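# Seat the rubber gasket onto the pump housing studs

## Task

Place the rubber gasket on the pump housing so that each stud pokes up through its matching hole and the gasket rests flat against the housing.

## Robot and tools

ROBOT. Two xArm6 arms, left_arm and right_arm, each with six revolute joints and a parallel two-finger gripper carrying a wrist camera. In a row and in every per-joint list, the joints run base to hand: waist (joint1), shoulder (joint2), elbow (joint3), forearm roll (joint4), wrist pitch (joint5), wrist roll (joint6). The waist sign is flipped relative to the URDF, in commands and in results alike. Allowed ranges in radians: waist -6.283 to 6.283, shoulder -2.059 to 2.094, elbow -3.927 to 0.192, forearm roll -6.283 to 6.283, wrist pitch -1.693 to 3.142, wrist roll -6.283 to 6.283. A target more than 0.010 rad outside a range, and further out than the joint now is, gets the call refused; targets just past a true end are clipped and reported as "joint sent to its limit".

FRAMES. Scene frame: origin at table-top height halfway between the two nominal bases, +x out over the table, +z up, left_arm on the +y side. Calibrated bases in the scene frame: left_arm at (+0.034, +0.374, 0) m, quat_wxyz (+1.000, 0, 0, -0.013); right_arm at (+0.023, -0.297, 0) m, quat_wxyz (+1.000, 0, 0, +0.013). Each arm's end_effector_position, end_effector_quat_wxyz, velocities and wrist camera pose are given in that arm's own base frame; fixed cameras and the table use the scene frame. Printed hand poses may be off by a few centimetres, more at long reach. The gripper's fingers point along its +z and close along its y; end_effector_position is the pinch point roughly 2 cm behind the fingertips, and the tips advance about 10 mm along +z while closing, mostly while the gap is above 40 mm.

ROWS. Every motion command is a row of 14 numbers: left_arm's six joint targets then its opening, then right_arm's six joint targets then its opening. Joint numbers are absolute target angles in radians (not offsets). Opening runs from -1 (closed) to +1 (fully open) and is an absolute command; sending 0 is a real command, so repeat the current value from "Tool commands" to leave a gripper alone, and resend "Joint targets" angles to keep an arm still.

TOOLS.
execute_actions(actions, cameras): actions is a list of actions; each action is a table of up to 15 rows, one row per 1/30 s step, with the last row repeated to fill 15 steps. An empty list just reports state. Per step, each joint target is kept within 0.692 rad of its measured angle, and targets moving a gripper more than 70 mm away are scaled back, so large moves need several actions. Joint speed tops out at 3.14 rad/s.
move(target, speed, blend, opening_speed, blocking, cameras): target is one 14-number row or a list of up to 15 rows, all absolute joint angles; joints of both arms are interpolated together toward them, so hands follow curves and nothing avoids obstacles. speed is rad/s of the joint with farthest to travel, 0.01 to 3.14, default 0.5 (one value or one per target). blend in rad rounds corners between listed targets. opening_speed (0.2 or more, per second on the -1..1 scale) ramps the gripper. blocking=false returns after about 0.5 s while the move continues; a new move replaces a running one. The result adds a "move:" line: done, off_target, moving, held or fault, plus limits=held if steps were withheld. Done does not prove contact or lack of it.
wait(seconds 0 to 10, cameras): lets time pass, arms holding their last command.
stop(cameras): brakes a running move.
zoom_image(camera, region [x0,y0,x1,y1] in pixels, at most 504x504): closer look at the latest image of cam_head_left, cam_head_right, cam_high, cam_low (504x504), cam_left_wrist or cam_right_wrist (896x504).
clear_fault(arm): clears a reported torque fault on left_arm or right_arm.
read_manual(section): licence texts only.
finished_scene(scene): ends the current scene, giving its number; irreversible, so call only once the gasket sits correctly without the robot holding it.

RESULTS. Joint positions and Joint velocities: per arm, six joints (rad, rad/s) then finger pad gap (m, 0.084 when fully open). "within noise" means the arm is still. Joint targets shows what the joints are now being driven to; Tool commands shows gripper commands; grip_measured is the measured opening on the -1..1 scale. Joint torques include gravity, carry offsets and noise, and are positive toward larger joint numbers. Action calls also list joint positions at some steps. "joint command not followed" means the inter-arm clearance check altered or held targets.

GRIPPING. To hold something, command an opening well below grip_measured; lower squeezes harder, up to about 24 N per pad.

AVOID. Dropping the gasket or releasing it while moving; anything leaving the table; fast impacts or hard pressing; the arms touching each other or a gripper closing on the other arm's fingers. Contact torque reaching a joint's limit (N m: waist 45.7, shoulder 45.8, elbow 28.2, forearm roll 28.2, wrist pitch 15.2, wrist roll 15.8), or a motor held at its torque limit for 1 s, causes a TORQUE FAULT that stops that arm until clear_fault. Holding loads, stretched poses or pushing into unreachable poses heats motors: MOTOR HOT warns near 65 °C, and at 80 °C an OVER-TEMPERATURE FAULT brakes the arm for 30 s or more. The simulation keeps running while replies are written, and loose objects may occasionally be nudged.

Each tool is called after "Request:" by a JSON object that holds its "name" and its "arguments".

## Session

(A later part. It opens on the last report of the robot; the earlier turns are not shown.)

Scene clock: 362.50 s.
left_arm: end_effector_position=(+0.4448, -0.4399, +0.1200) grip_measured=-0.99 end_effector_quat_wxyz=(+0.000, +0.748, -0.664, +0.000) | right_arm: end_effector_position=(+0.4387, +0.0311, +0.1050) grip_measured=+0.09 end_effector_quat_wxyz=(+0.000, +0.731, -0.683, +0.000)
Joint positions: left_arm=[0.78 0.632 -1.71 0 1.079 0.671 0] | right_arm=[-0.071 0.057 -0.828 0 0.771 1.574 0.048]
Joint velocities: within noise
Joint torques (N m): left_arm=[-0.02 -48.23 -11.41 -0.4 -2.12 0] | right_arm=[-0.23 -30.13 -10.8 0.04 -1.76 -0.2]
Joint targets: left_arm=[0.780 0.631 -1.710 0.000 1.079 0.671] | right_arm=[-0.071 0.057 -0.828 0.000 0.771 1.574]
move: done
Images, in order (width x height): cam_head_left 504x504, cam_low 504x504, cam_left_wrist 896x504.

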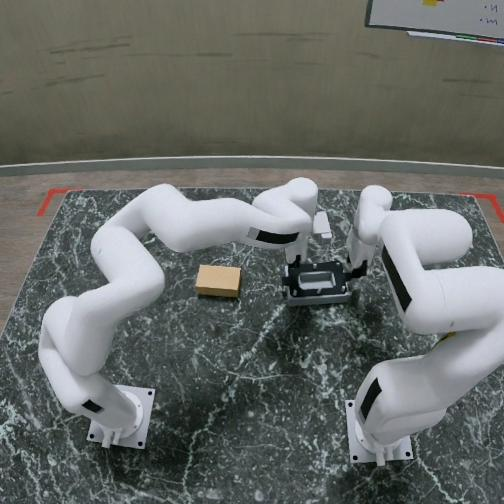

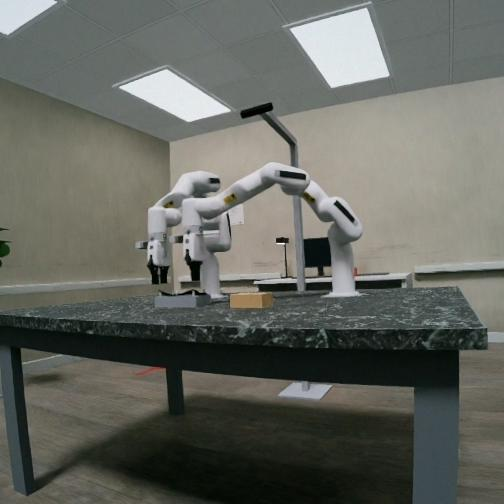

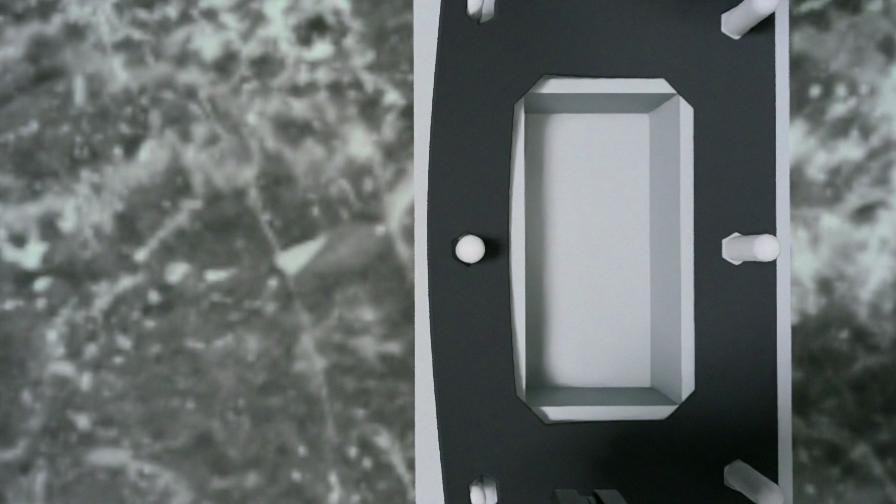

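Request:
{"name": "move", "arguments": {"target": [[0.7324,0.7371,-1.884,0,1.1469,0.7186,-0.97,-0.0708,0.0567,-0.828,0,0.7713,1.5738,0.1],[0.7324,0.7898,-1.8351,0,1.0453,0.7186,-0.97,-0.0708,0.0567,-0.828,0,0.7713,1.5738,0.1]], "speed": [0.2,0.06], "cameras": ["cam_left_wrist","cam_head_left","cam_low"]}}

Request:
{"name": "zoom_image", "arguments": {"camera": "cam_head_left", "region": [260, 230, 380, 310]}}

Request:
{"name": "zoom_image", "arguments": {"camera": "cam_low", "region": [130, 260, 230, 320]}}

Request:
{"name": "move", "arguments": {"target": [[0.7324,0.7371,-1.884,0,1.1469,0.7186,-0.97,-0.0708,0.0567,-0.828,0,0.7713,1.5738,0.1],[0.754,0.6858,-1.799,0,1.1132,0.697,-0.66,-0.0708,0.0567,-0.828,0,0.7713,1.5738,0.1]], "speed": [0.1,0.2], "cameras": ["cam_left_wrist","cam_head_left","cam_low"]}}

Request:
{"name": "zoom_image", "arguments": {"camera": "cam_head_left", "region": [260, 230, 380, 310]}}

Request:
{"name": "zoom_image", "arguments": {"camera": "cam_low", "region": [130, 260, 230, 320]}}

Scene clock: 388.07 s.
left_arm: end_effector_position=(+0.4839, -0.4351, +0.0728) grip_measured=-1.00 end_effector_quat_wxyz=(+0.000, +0.748, -0.664, +0.000) | right_arm: end_effector_position=(+0.4387, +0.0311, +0.1050) grip_measured=+0.09 end_effector_quat_wxyz=(+0.000, +0.731, -0.683, +0.000)
Joint positions: left_arm=[0.732 0.79 -1.835 0 1.045 0.719 0] | right_arm=[-0.071 0.057 -0.828 0 0.771 1.574 0.048]
Joint velocities: within noise
Joint torques (N m): left_arm=[0.86 -50.4 -10.98 -0.82 -2.13 -0.05] | right_arm=[-0.18 -30.01 -10.76 0.1 -1.68 -0.16]
Joint targets: left_arm=[0.732 0.790 -1.835 0.000 1.045 0.719] | right_arm=[-0.071 0.057 -0.828 0.000 0.771 1.574]
move: done
Images, in order (width x height): cam_head_left 504x504, cam_low 504x504, cam_left_wrist 896x504.

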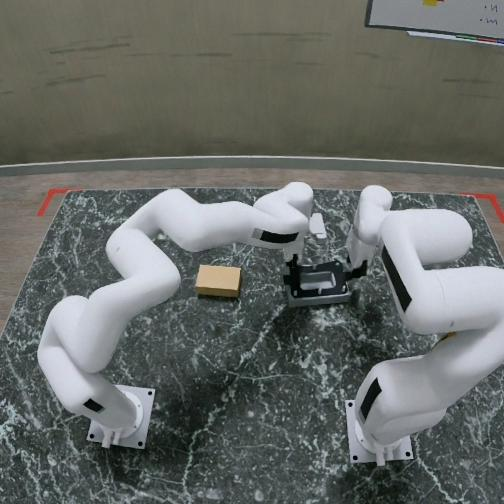

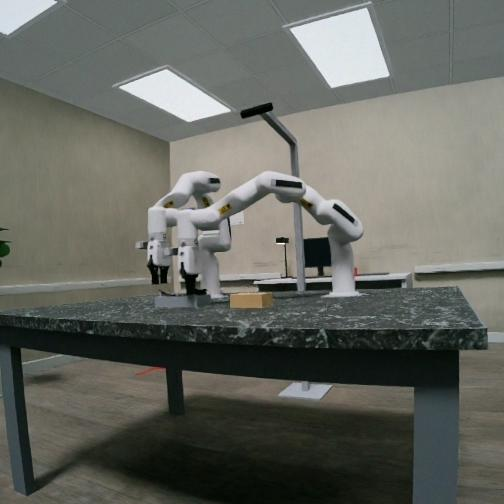

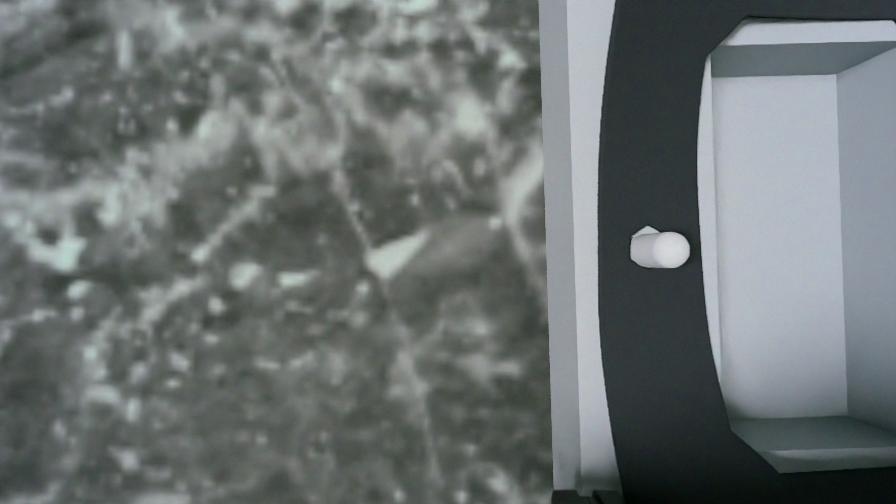

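Scaled by 4.200 from the camera's 504x504 image, which has a finer 720x720 frame.

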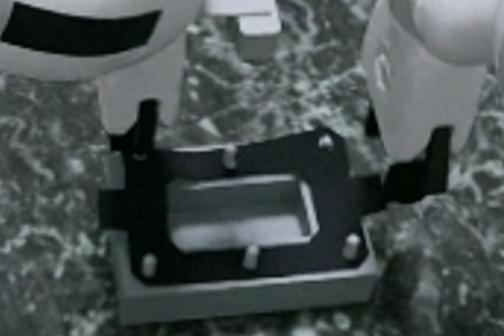

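Scaled by 5.040 from the camera's 504x504 image, which has a finer 720x720 frame.

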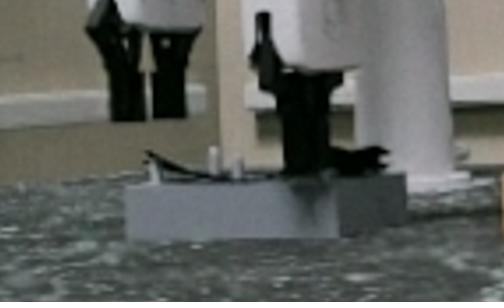

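Scene clock: 390.40 s.
left_arm: end_effector_position=(+0.4659, -0.4375, +0.1200) grip_measured=-0.68 end_effector_quat_wxyz=(+0.000, +0.748, -0.664, +0.000) | right_arm: end_effector_position=(+0.4387, +0.0311, +0.1050) grip_measured=+0.09 end_effector_quat_wxyz=(+0.000, +0.731, -0.683, +0.000)
Joint positions: left_arm=[0.754 0.686 -1.799 0 1.113 0.697 0.014] | right_arm=[-0.071 0.057 -0.828 0 0.771 1.574 0.048]
Joint velocities: within noise
Joint torques (N m): left_arm=[0.48 -49.54 -11.42 -0.37 -2.22 -0.13] | right_arm=[-0.23 -30.01 -10.86 0.09 -1.66 -0.16]
Joint targets: left_arm=[0.754 0.686 -1.799 0.000 1.113 0.697] | right_arm=[-0.071 0.057 -0.828 0.000 0.771 1.574]
move: done
Images, in order (width x height): cam_head_left 504x504, cam_low 504x504, cam_left_wrist 896x504.

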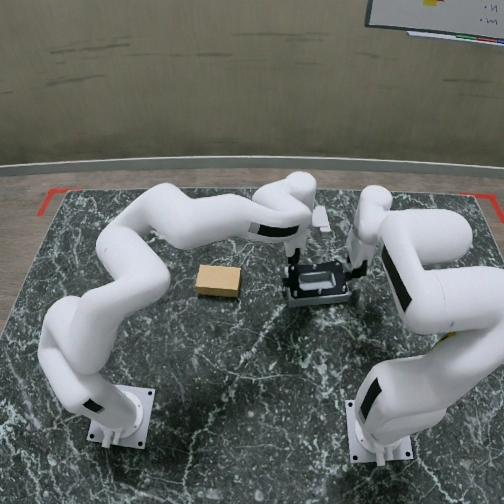

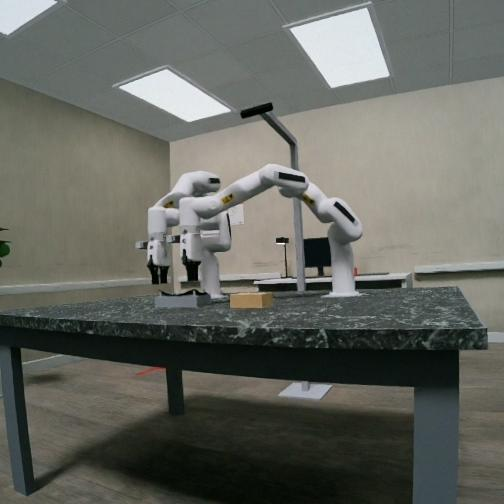

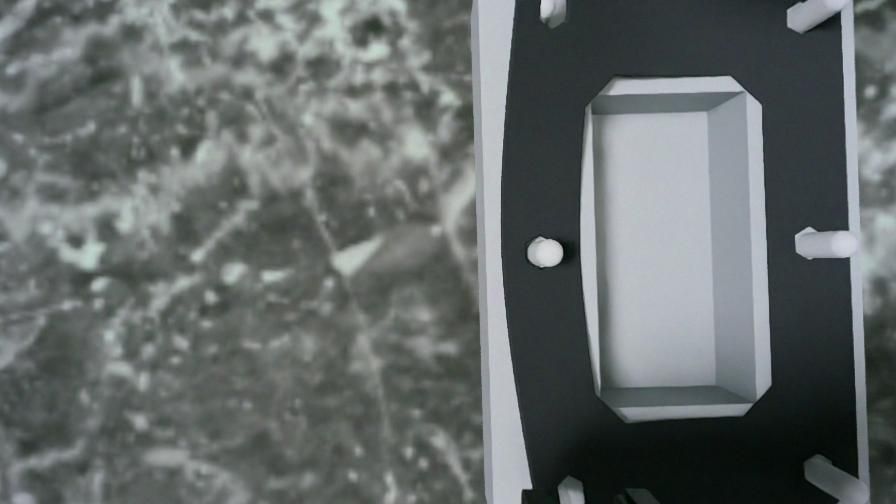

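Scaled by 4.200 from the camera's 504x504 image, which has a finer 720x720 frame.

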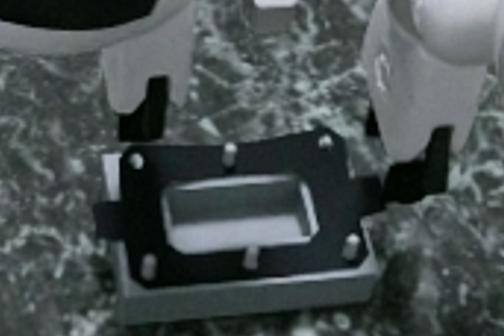

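Scaled by 5.040 from the camera's 504x504 image, which has a finer 720x720 frame.

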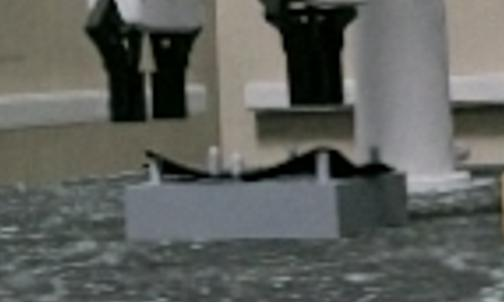

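Request:
{"name": "move", "arguments": {"target": [[0.7614,0.6694,-1.772,0,1.1026,0.6896,-0.5,-0.0708,0.0567,-0.828,0,0.7713,1.5738,0.1],[0.7614,0.7177,-1.7331,0,1.0154,0.6896,-0.5,-0.0708,0.0567,-0.828,0,0.7713,1.5738,0.1],[0.7516,0.7398,-1.7646,0,1.0248,0.6994,-0.5,-0.0708,0.0567,-0.828,0,0.7713,1.5738,0.1],[0.7516,0.7473,-1.7611,0,1.0138,0.6994,-0.5,-0.0708,0.0567,-0.828,0,0.7713,1.5738,0.1]], "speed": [0.2,0.06,0.03,0.03], "cameras": ["cam_left_wrist","cam_head_left","cam_low"]}}

Request:
{"name": "zoom_image", "arguments": {"camera": "cam_low", "region": [130, 260, 230, 320]}}

Request:
{"name": "move", "arguments": {"target": [0.754,0.6858,-1.799,0,1.1132,0.697,-0.5,-0.0708,0.0567,-0.828,0,0.7713,1.5738,0.1], "speed": 0.1, "cameras": ["cam_left_wrist","cam_head_left","cam_low"]}}

Request:
{"name": "zoom_image", "arguments": {"camera": "cam_head_left", "region": [260, 230, 380, 310]}}

Request:
{"name": "zoom_image", "arguments": {"camera": "cam_low", "region": [130, 260, 230, 320]}}

Scene clock: 422.53 s.
left_arm: end_effector_position=(+0.4678, -0.4372, +0.0726) grip_measured=-0.52 end_effector_quat_wxyz=(+0.000, +0.748, -0.664, +0.000) | right_arm: end_effector_position=(+0.4387, +0.0311, +0.1050) grip_measured=+0.09 end_effector_quat_wxyz=(+0.000, +0.731, -0.683, +0.000)
Joint positions: left_arm=[0.752 0.747 -1.761 0 1.014 0.699 0.021] | right_arm=[-0.071 0.057 -0.828 0 0.771 1.574 0.048]
Joint velocities: within noise
Joint torques (N m): left_arm=[-1.4 -48.58 -11.43 0.15 -2.93 0.08] | right_arm=[-0.39 -30.07 -10.62 0.15 -1.68 -0.12]
Joint targets: left_arm=[0.752 0.747 -1.761 0.000 1.014 0.699] | right_arm=[-0.071 0.057 -0.828 0.000 0.771 1.574]
move: done
Images, in order (width x height): cam_head_left 504x504, cam_low 504x504, cam_left_wrist 896x504.

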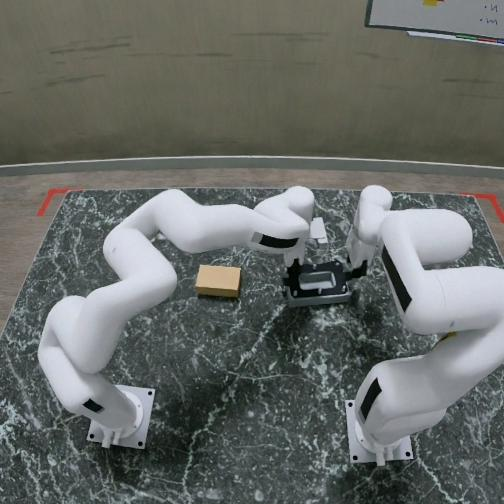

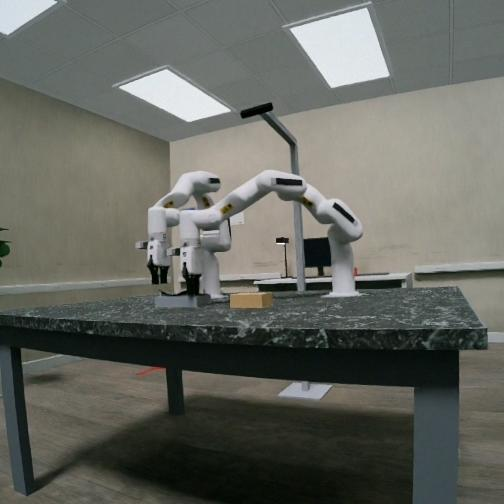

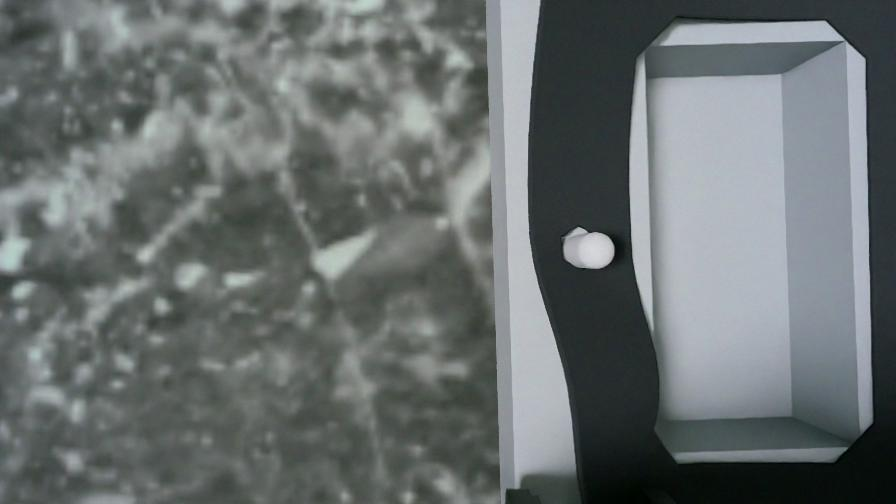

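Scaled by 5.040 from the camera's 504x504 image, which has a finer 720x720 frame.

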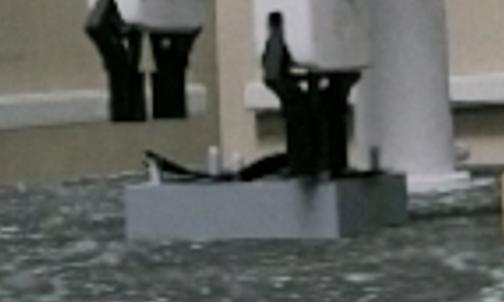

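Scene clock: 423.87 s.
left_arm: end_effector_position=(+0.4658, -0.4375, +0.1200) grip_measured=-0.52 end_effector_quat_wxyz=(+0.000, +0.748, -0.664, +0.000) | right_arm: end_effector_position=(+0.4387, +0.0311, +0.1050) grip_measured=+0.09 end_effector_quat_wxyz=(+0.000, +0.731, -0.683, +0.000)
Joint positions: left_arm=[0.754 0.686 -1.799 0 1.113 0.697 0.021] | right_arm=[-0.071 0.057 -0.828 0 0.771 1.574 0.048]
Joint velocities: within noise
Joint torques (N m): left_arm=[0.38 -49.31 -11.35 -0.39 -2.18 -0.32] | right_arm=[-0.4 -29.95 -10.69 0.07 -1.63 -0.15]
Joint targets: left_arm=[0.754 0.686 -1.799 0.000 1.113 0.697] | right_arm=[-0.071 0.057 -0.828 0.000 0.771 1.574]
move: done
Images, in order (width x height): cam_head_left 504x504, cam_low 504x504, cam_left_wrist 896x504.

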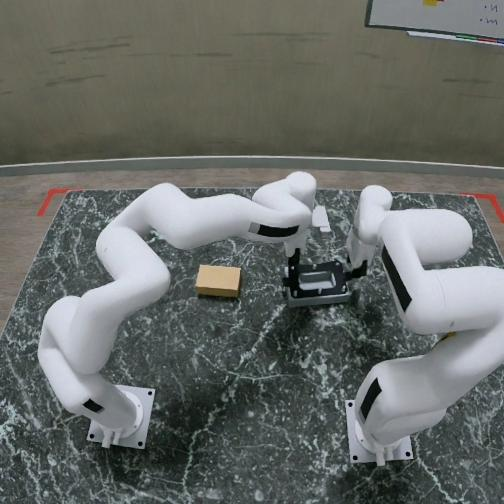

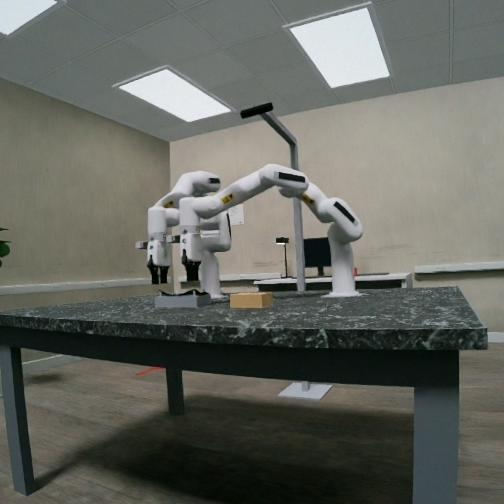

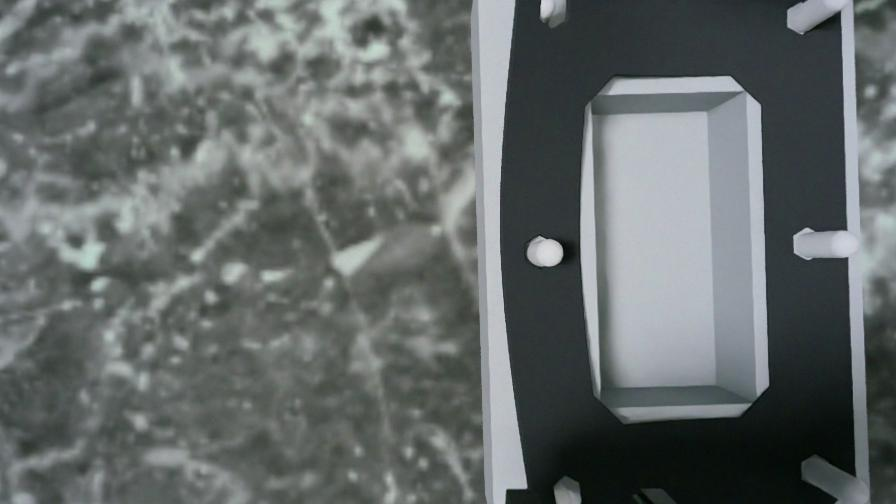

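Scaled by 4.200 from the camera's 504x504 image, which has a finer 720x720 frame.

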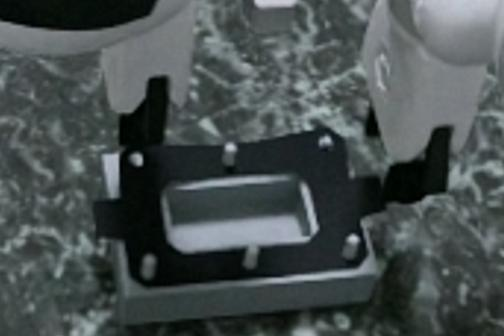

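Scaled by 5.040 from the camera's 504x504 image, which has a finer 720x720 frame.

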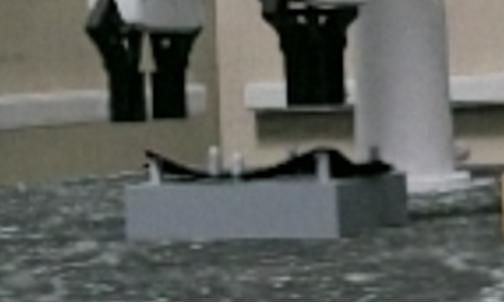

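Request:
{"name": "move", "arguments": {"target": [[0.773,0.4684,-1.452,0,0.9836,0.658,-0.5,-0.0585,0.0608,-0.8333,0,0.7725,1.5415,0.1],[0.773,0.4684,-1.452,0,0.9836,0.658,0.15,-0.0585,0.0608,-0.8333,0,0.7725,1.5415,0.15],[0.773,0.5587,-1.4068,0,0.8481,0.658,0.15,-0.0585,0.1596,-0.8015,0,0.6419,1.5415,0.15]], "speed": [0.2,0.2,0.08]}}

Request:
{"name": "zoom_image", "arguments": {"camera": "cam_head_left", "region": [260, 230, 380, 310]}}

Request:
{"name": "zoom_image", "arguments": {"camera": "cam_low", "region": [130, 260, 230, 320]}}

Scene clock: 449.47 s.
left_arm: end_effector_position=(+0.4154, -0.4052, +0.0600) grip_measured=+0.14 end_effector_quat_wxyz=(+0.000, +0.755, -0.656, +0.000) | right_arm: end_effector_position=(+0.4404, +0.0258, +0.0600) grip_measured=+0.14 end_effector_quat_wxyz=(+0.000, +0.737, -0.675, +0.000)
Joint positions: left_arm=[0.773 0.559 -1.407 0 0.848 0.658 0.05] | right_arm=[-0.058 0.16 -0.802 0 0.642 1.541 0.05]
Joint velocities: within noise
Joint torques (N m): left_arm=[0.15 -42.89 -10.29 -0.31 -2.38 -0.04] | right_arm=[0.16 -31.11 -9.84 0.1 -1.78 -0.05]
Joint targets: left_arm=[0.773 0.559 -1.407 0.000 0.848 0.658] | right_arm=[-0.058 0.160 -0.802 0.000 0.642 1.542]
move: done

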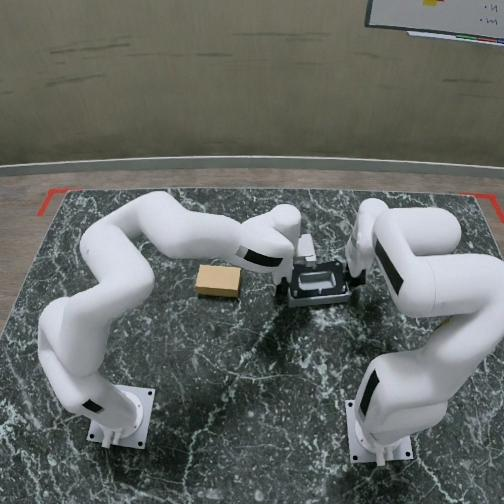

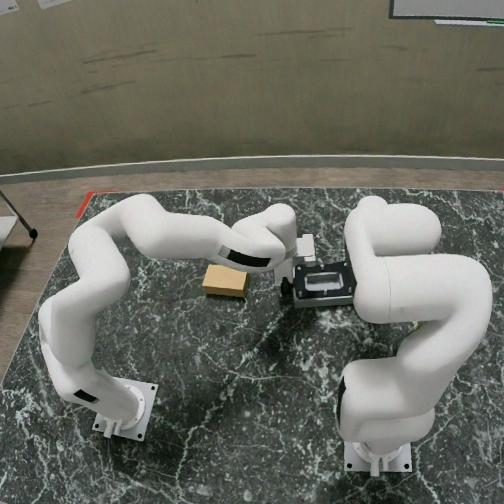

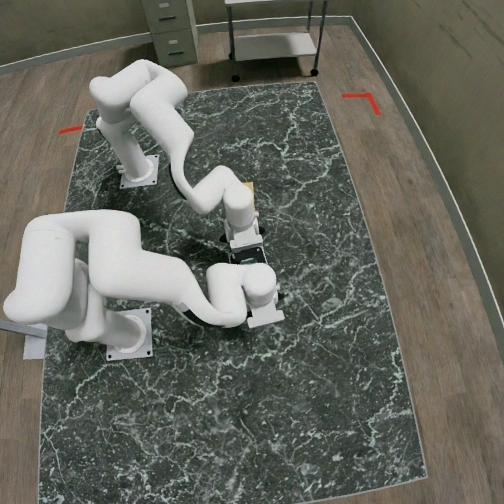

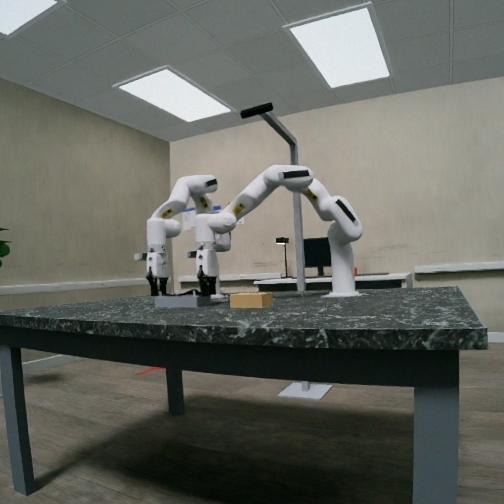

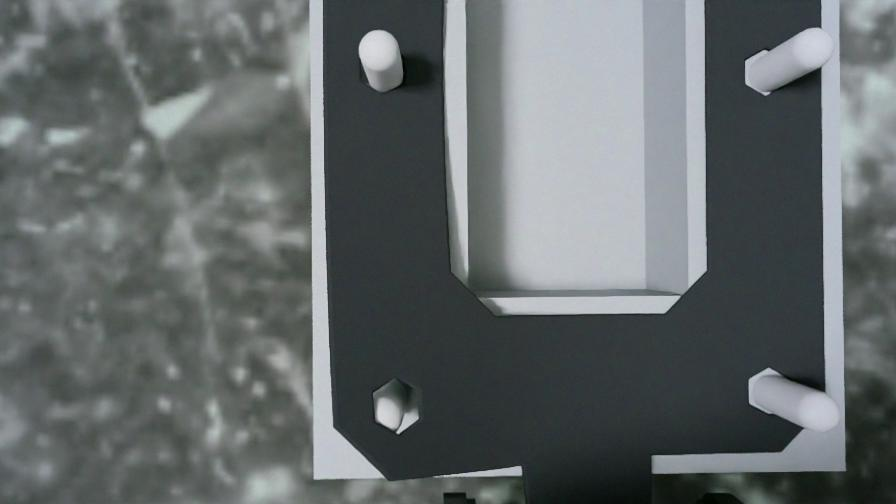

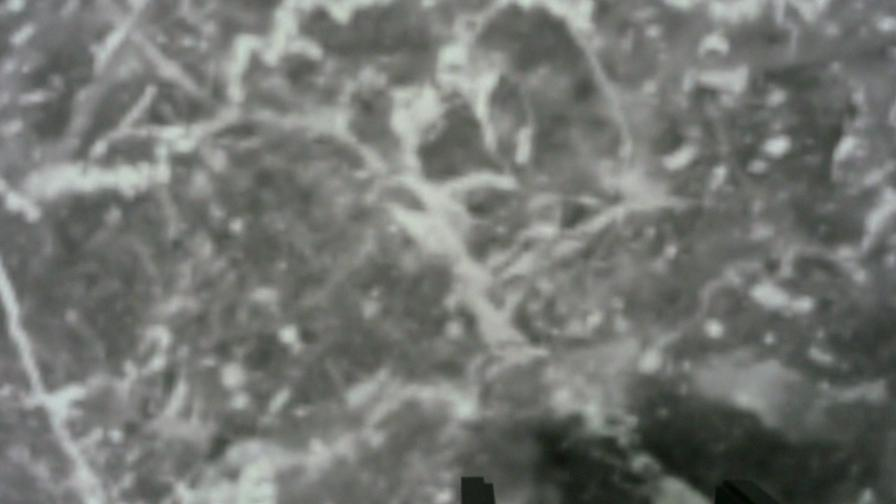

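Scaled by 4.200 from the camera's 504x504 image, which has a finer 720x720 frame.

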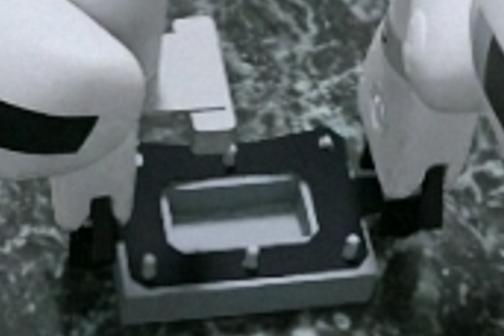

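Scaled by 5.040 from the camera's 504x504 image, which has a finer 720x720 frame.

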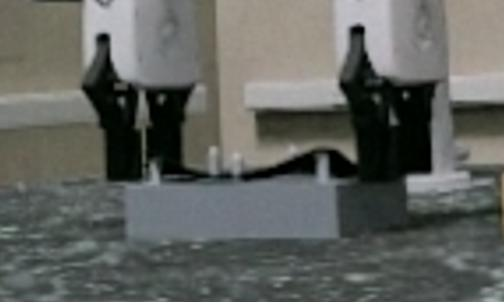

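Request:
{"name": "move", "arguments": {"target": [[0.773,0.5587,-1.4068,0,0.8481,0.658,-0.44,-0.0585,0.1596,-0.8015,0,0.6419,1.5415,-0.44],[0.773,0.5322,-1.4156,0,0.8834,0.658,-0.44,-0.0585,0.1225,-0.8106,0,0.6881,1.5415,-0.44],[0.7694,0.5393,-1.4265,0,0.8872,0.6616,-0.40,-0.0581,0.1313,-0.8224,0,0.6911,1.5411,-0.40]], "speed": 0.05, "opening_speed": 0.5, "cameras": ["cam_left_wrist","cam_head_left","cam_low"]}}

Request:
{"name": "zoom_image", "arguments": {"camera": "cam_head_left", "region": [260, 230, 380, 310]}}

Request:
{"name": "zoom_image", "arguments": {"camera": "cam_low", "region": [130, 260, 230, 320]}}

Scene clock: 469.63 s.
left_arm: end_effector_position=(+0.4184, -0.4052, +0.0759) grip_measured=-0.42 end_effector_quat_wxyz=(+0.000, +0.755, -0.656, +0.000) | right_arm: end_effector_position=(+0.4436, +0.0258, +0.0761) grip_measured=-0.42 end_effector_quat_wxyz=(+0.000, +0.737, -0.675, +0.000)
Joint positions: left_arm=[0.769 0.539 -1.427 0 0.887 0.662 0.026] | right_arm=[-0.058 0.131 -0.822 0 0.691 1.541 0.026]
Joint velocities: within noise
Joint torques (N m): left_arm=[-1.3 -43.46 -10.8 -0.1 -2.36 0.08] | right_arm=[0.41 -31.7 -10.83 0.09 -2.19 -0.12]
Joint targets: left_arm=[0.769 0.539 -1.427 0.000 0.887 0.662] | right_arm=[-0.058 0.131 -0.822 0.000 0.691 1.541]
move: done
Images, in order (width x height): cam_head_left 504x504, cam_low 504x504, cam_left_wrist 896x504.

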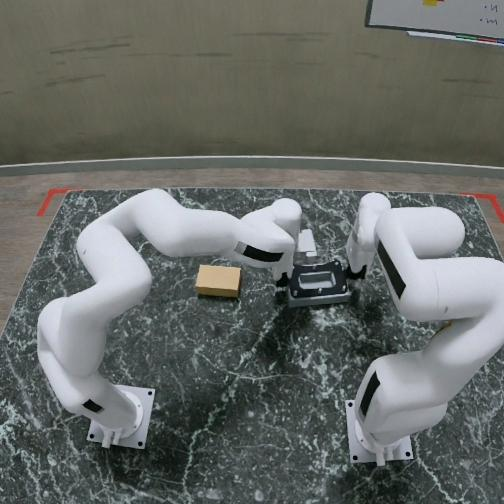

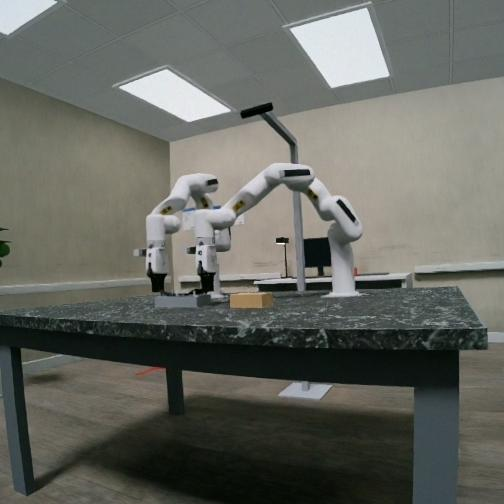

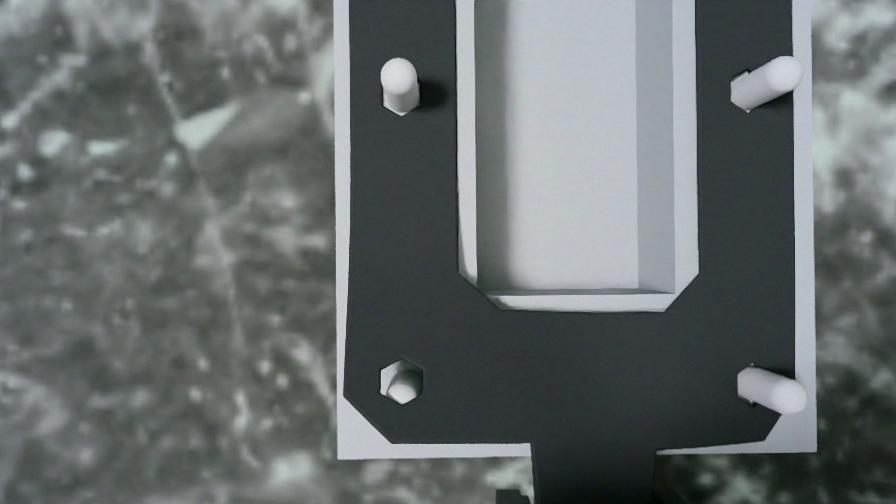

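Scaled by 4.200 from the camera's 504x504 image, which has a finer 720x720 frame.

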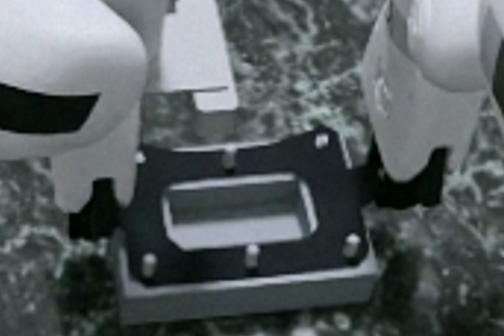

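Scaled by 5.040 from the camera's 504x504 image, which has a finer 720x720 frame.

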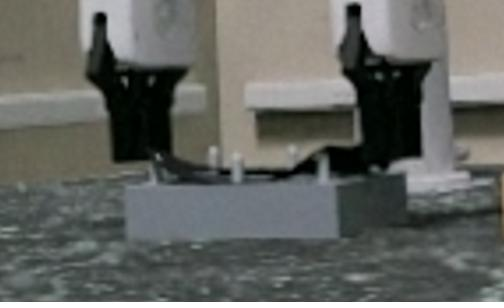

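Request:
{"name": "move", "arguments": {"target": [0.7694,0.5638,-1.4188,0,0.855,0.6616,-0.40,-0.0581,0.1655,-0.814,0,0.6485,1.5411,-0.40], "speed": 0.05, "cameras": ["cam_left_wrist","cam_head_left","cam_low"]}}

Request:
{"name": "zoom_image", "arguments": {"camera": "cam_head_left", "region": [260, 230, 380, 310]}}

Request:
{"name": "zoom_image", "arguments": {"camera": "cam_low", "region": [130, 260, 230, 320]}}

Request:
{"name": "move", "arguments": {"target": [0.7694,0.5638,-1.4188,0,0.855,0.6616,0.15,-0.0581,0.1655,-0.814,0,0.6485,1.5411,0.15], "opening_speed": 0.3, "cameras": ["cam_left_wrist","cam_head_left","cam_low"]}}

Request:
{"name": "zoom_image", "arguments": {"camera": "cam_head_left", "region": [260, 230, 380, 310]}}

Request:
{"name": "zoom_image", "arguments": {"camera": "cam_low", "region": [130, 260, 230, 320]}}

Scene clock: 479.13 s.
left_arm: end_effector_position=(+0.4185, -0.4053, +0.0611) grip_measured=-0.42 end_effector_quat_wxyz=(+0.000, +0.755, -0.656, +0.000) | right_arm: end_effector_position=(+0.4435, +0.0258, +0.0612) grip_measured=-0.42 end_effector_quat_wxyz=(+0.000, +0.737, -0.675, +0.000)
Joint positions: left_arm=[0.769 0.564 -1.419 0 0.855 0.662 0.026] | right_arm=[-0.058 0.165 -0.814 0 0.649 1.541 0.026]
Joint velocities: within noise
Joint torques (N m): left_arm=[-0.21 -43.18 -10.4 -0.26 -2.61 -0.02] | right_arm=[-0.18 -31.32 -9.85 -0.01 -1.83 -0.02]
Joint targets: left_arm=[0.769 0.564 -1.419 0.000 0.855 0.662] | right_arm=[-0.058 0.165 -0.814 0.000 0.649 1.541]
move: done
Images, in order (width x height): cam_head_left 504x504, cam_low 504x504, cam_left_wrist 896x504.

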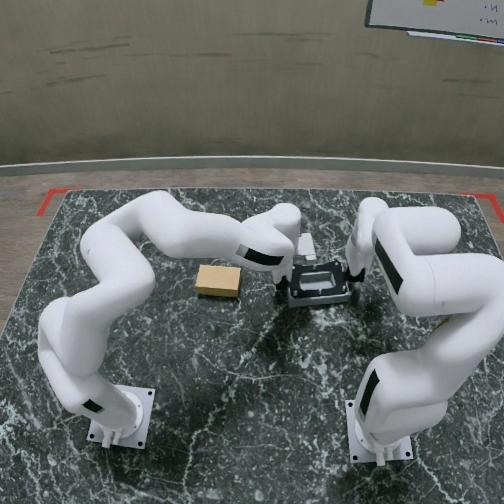

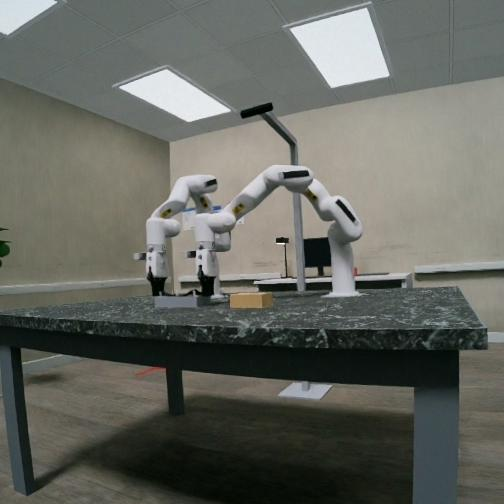

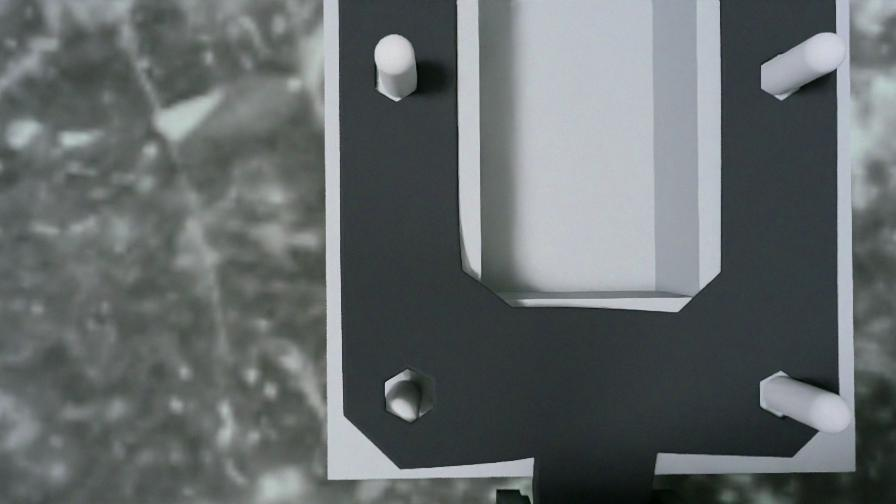

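Scaled by 4.200 from the camera's 504x504 image, which has a finer 720x720 frame.

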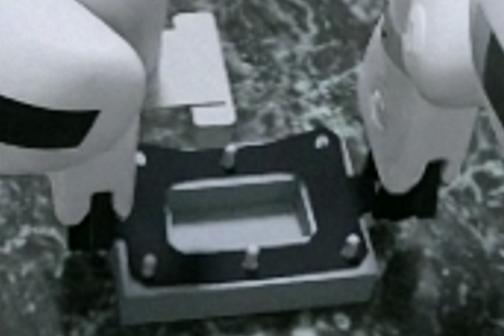

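Scaled by 5.040 from the camera's 504x504 image, which has a finer 720x720 frame.

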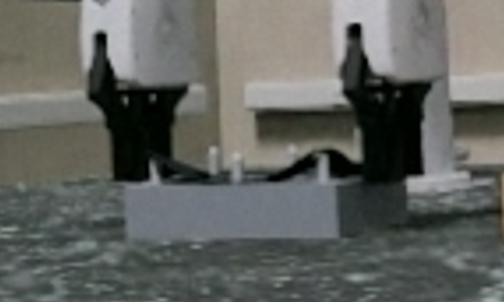

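Scene clock: 481.17 s.
left_arm: end_effector_position=(+0.4185, -0.4053, +0.0611) grip_measured=+0.14 end_effector_quat_wxyz=(+0.000, +0.755, -0.656, +0.000) | right_arm: end_effector_position=(+0.4435, +0.0258, +0.0612) grip_measured=+0.14 end_effector_quat_wxyz=(+0.000, +0.737, -0.675, +0.000)
Joint positions: left_arm=[0.769 0.564 -1.419 0 0.855 0.662 0.05] | right_arm=[-0.058 0.166 -0.814 0 0.649 1.541 0.05]
Joint velocities: within noise
Joint torques (N m): left_arm=[0.11 -43.76 -10.54 -0.58 -2.22 -0.04] | right_arm=[-0.11 -32.55 -10.1 0.01 -1.68 0]
Joint targets: left_arm=[0.769 0.564 -1.419 0.000 0.855 0.662] | right_arm=[-0.058 0.165 -0.814 0.000 0.649 1.541]
move: done
Images, in order (width x height): cam_head_left 504x504, cam_low 504x504, cam_left_wrist 896x504.

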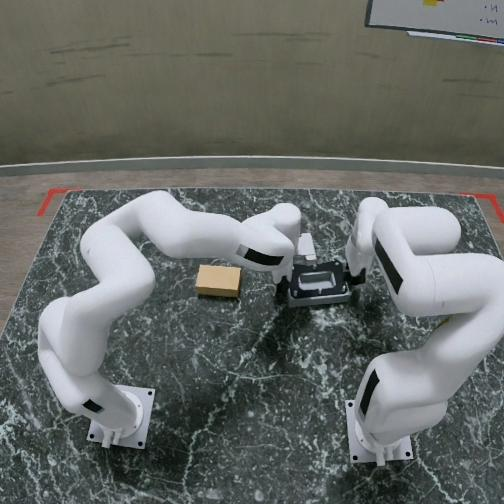

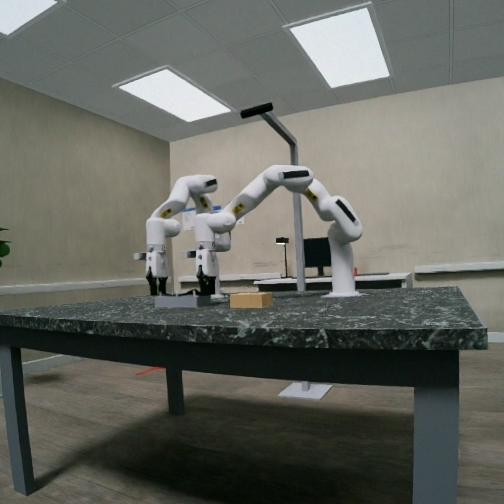

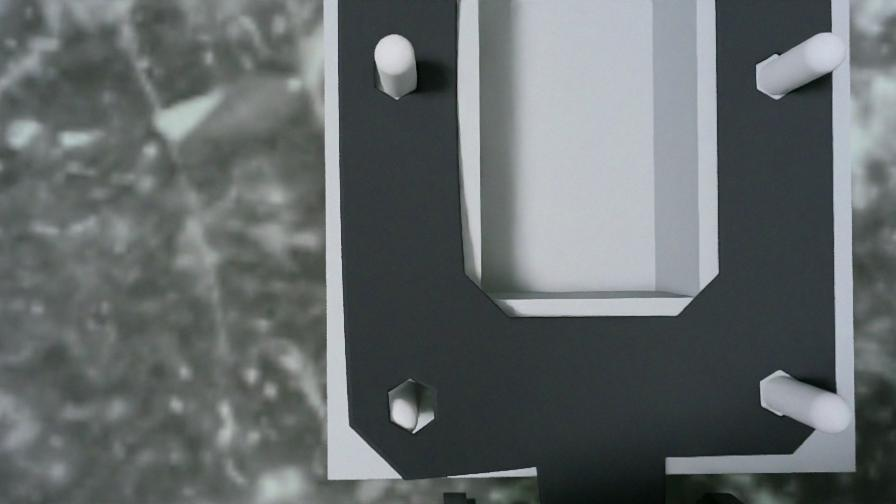

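Scaled by 4.200 from the camera's 504x504 image, which has a finer 720x720 frame.

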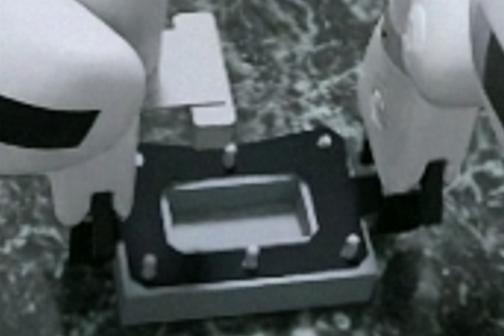

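Scaled by 5.040 from the camera's 504x504 image, which has a finer 720x720 frame.

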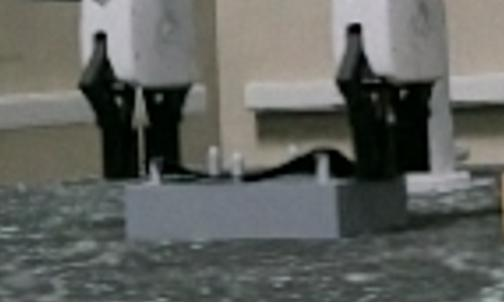

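Request:
{"name": "zoom_image", "arguments": {"camera": "cam_left_wrist", "region": [330, 340, 490, 460]}}

Request:
{"name": "zoom_image", "arguments": {"camera": "cam_head_left", "region": [285, 250, 355, 300]}}

Scaled by 3.150 from the camera's 896x504 image, which has a finer 1280x720 frame.

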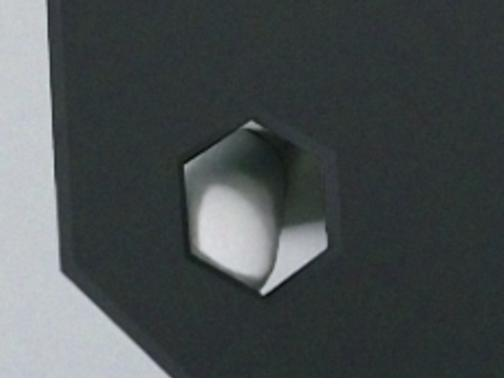

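Scaled by 7.200 from the camera's 504x504 image, which has a finer 720x720 frame.

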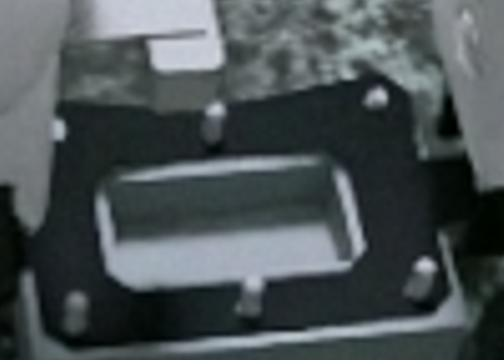

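Request:
{"name": "move", "arguments": {"target": [[0.7694,0.5638,-1.4188,0,0.855,0.6616,-0.47,-0.0581,0.1655,-0.814,0,0.6485,1.5411,-0.47],[0.7662,0.522,-1.4181,0,0.8961,0.6648,-0.47,-0.0513,0.1178,-0.8258,0,0.708,1.5343,-0.47]], "speed": 0.05, "opening_speed": 0.5, "cameras": ["cam_left_wrist","cam_head_left","cam_low"]}}

Request:
{"name": "zoom_image", "arguments": {"camera": "cam_head_left", "region": [285, 240, 355, 310]}}

Request:
{"name": "zoom_image", "arguments": {"camera": "cam_low", "region": [130, 260, 230, 320]}}

Scene clock: 508.63 s.
left_arm: end_effector_position=(+0.4180, -0.4022, +0.0820) grip_measured=-0.49 end_effector_quat_wxyz=(+0.000, +0.755, -0.656, +0.000) | right_arm: end_effector_position=(+0.4436, +0.0228, +0.0820) grip_measured=-0.49 end_effector_quat_wxyz=(+0.000, +0.737, -0.675, +0.000)
Joint positions: left_arm=[0.766 0.522 -1.418 0 0.896 0.665 0.023] | right_arm=[-0.051 0.118 -0.826 0 0.708 1.534 0.023]
Joint velocities: within noise
Joint torques (N m): left_arm=[-1 -44.72 -10.64 0.03 -2.28 0.04] | right_arm=[0.28 -32.16 -10.64 -0.06 -1.63 -0.25]
Joint targets: left_arm=[0.766 0.522 -1.418 0.000 0.896 0.665] | right_arm=[-0.051 0.118 -0.826 0.000 0.708 1.534]
move: done
Images, in order (width x height): cam_head_left 504x504, cam_low 504x504, cam_left_wrist 896x504.

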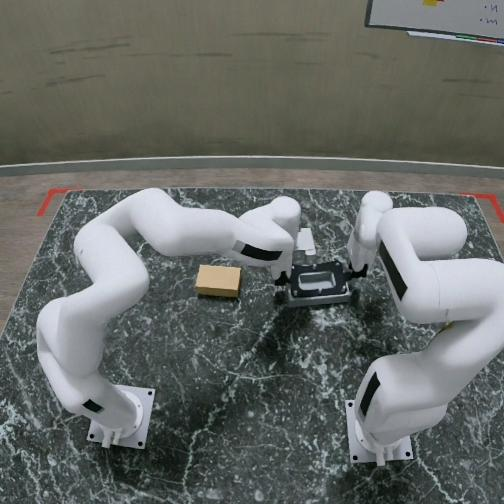

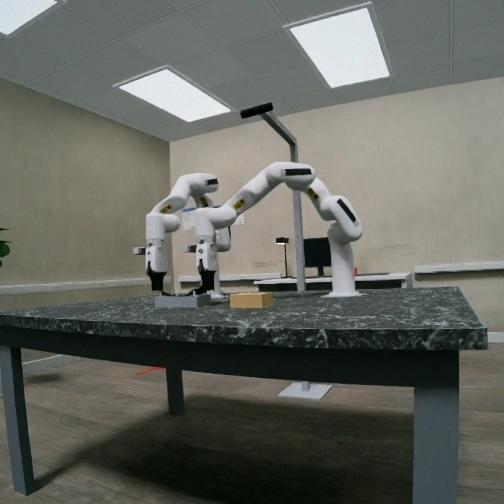

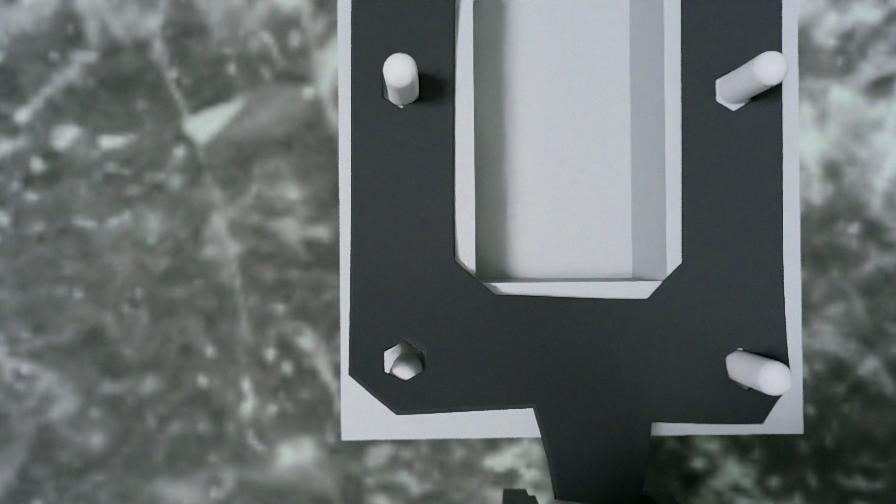

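Scaled by 7.200 from the camera's 504x504 image, which has a finer 720x720 frame.

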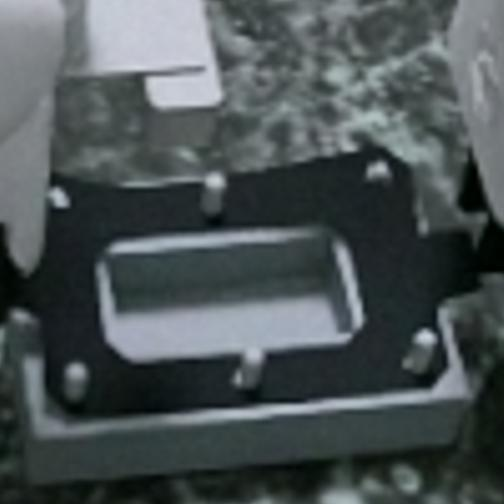

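Scaled by 5.040 from the camera's 504x504 image, which has a finer 720x720 frame.

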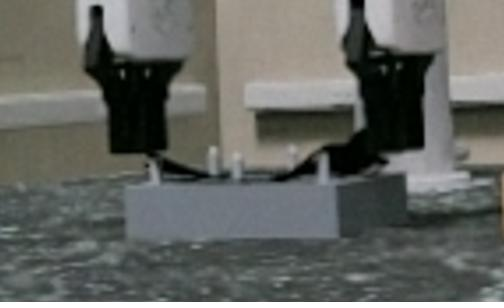

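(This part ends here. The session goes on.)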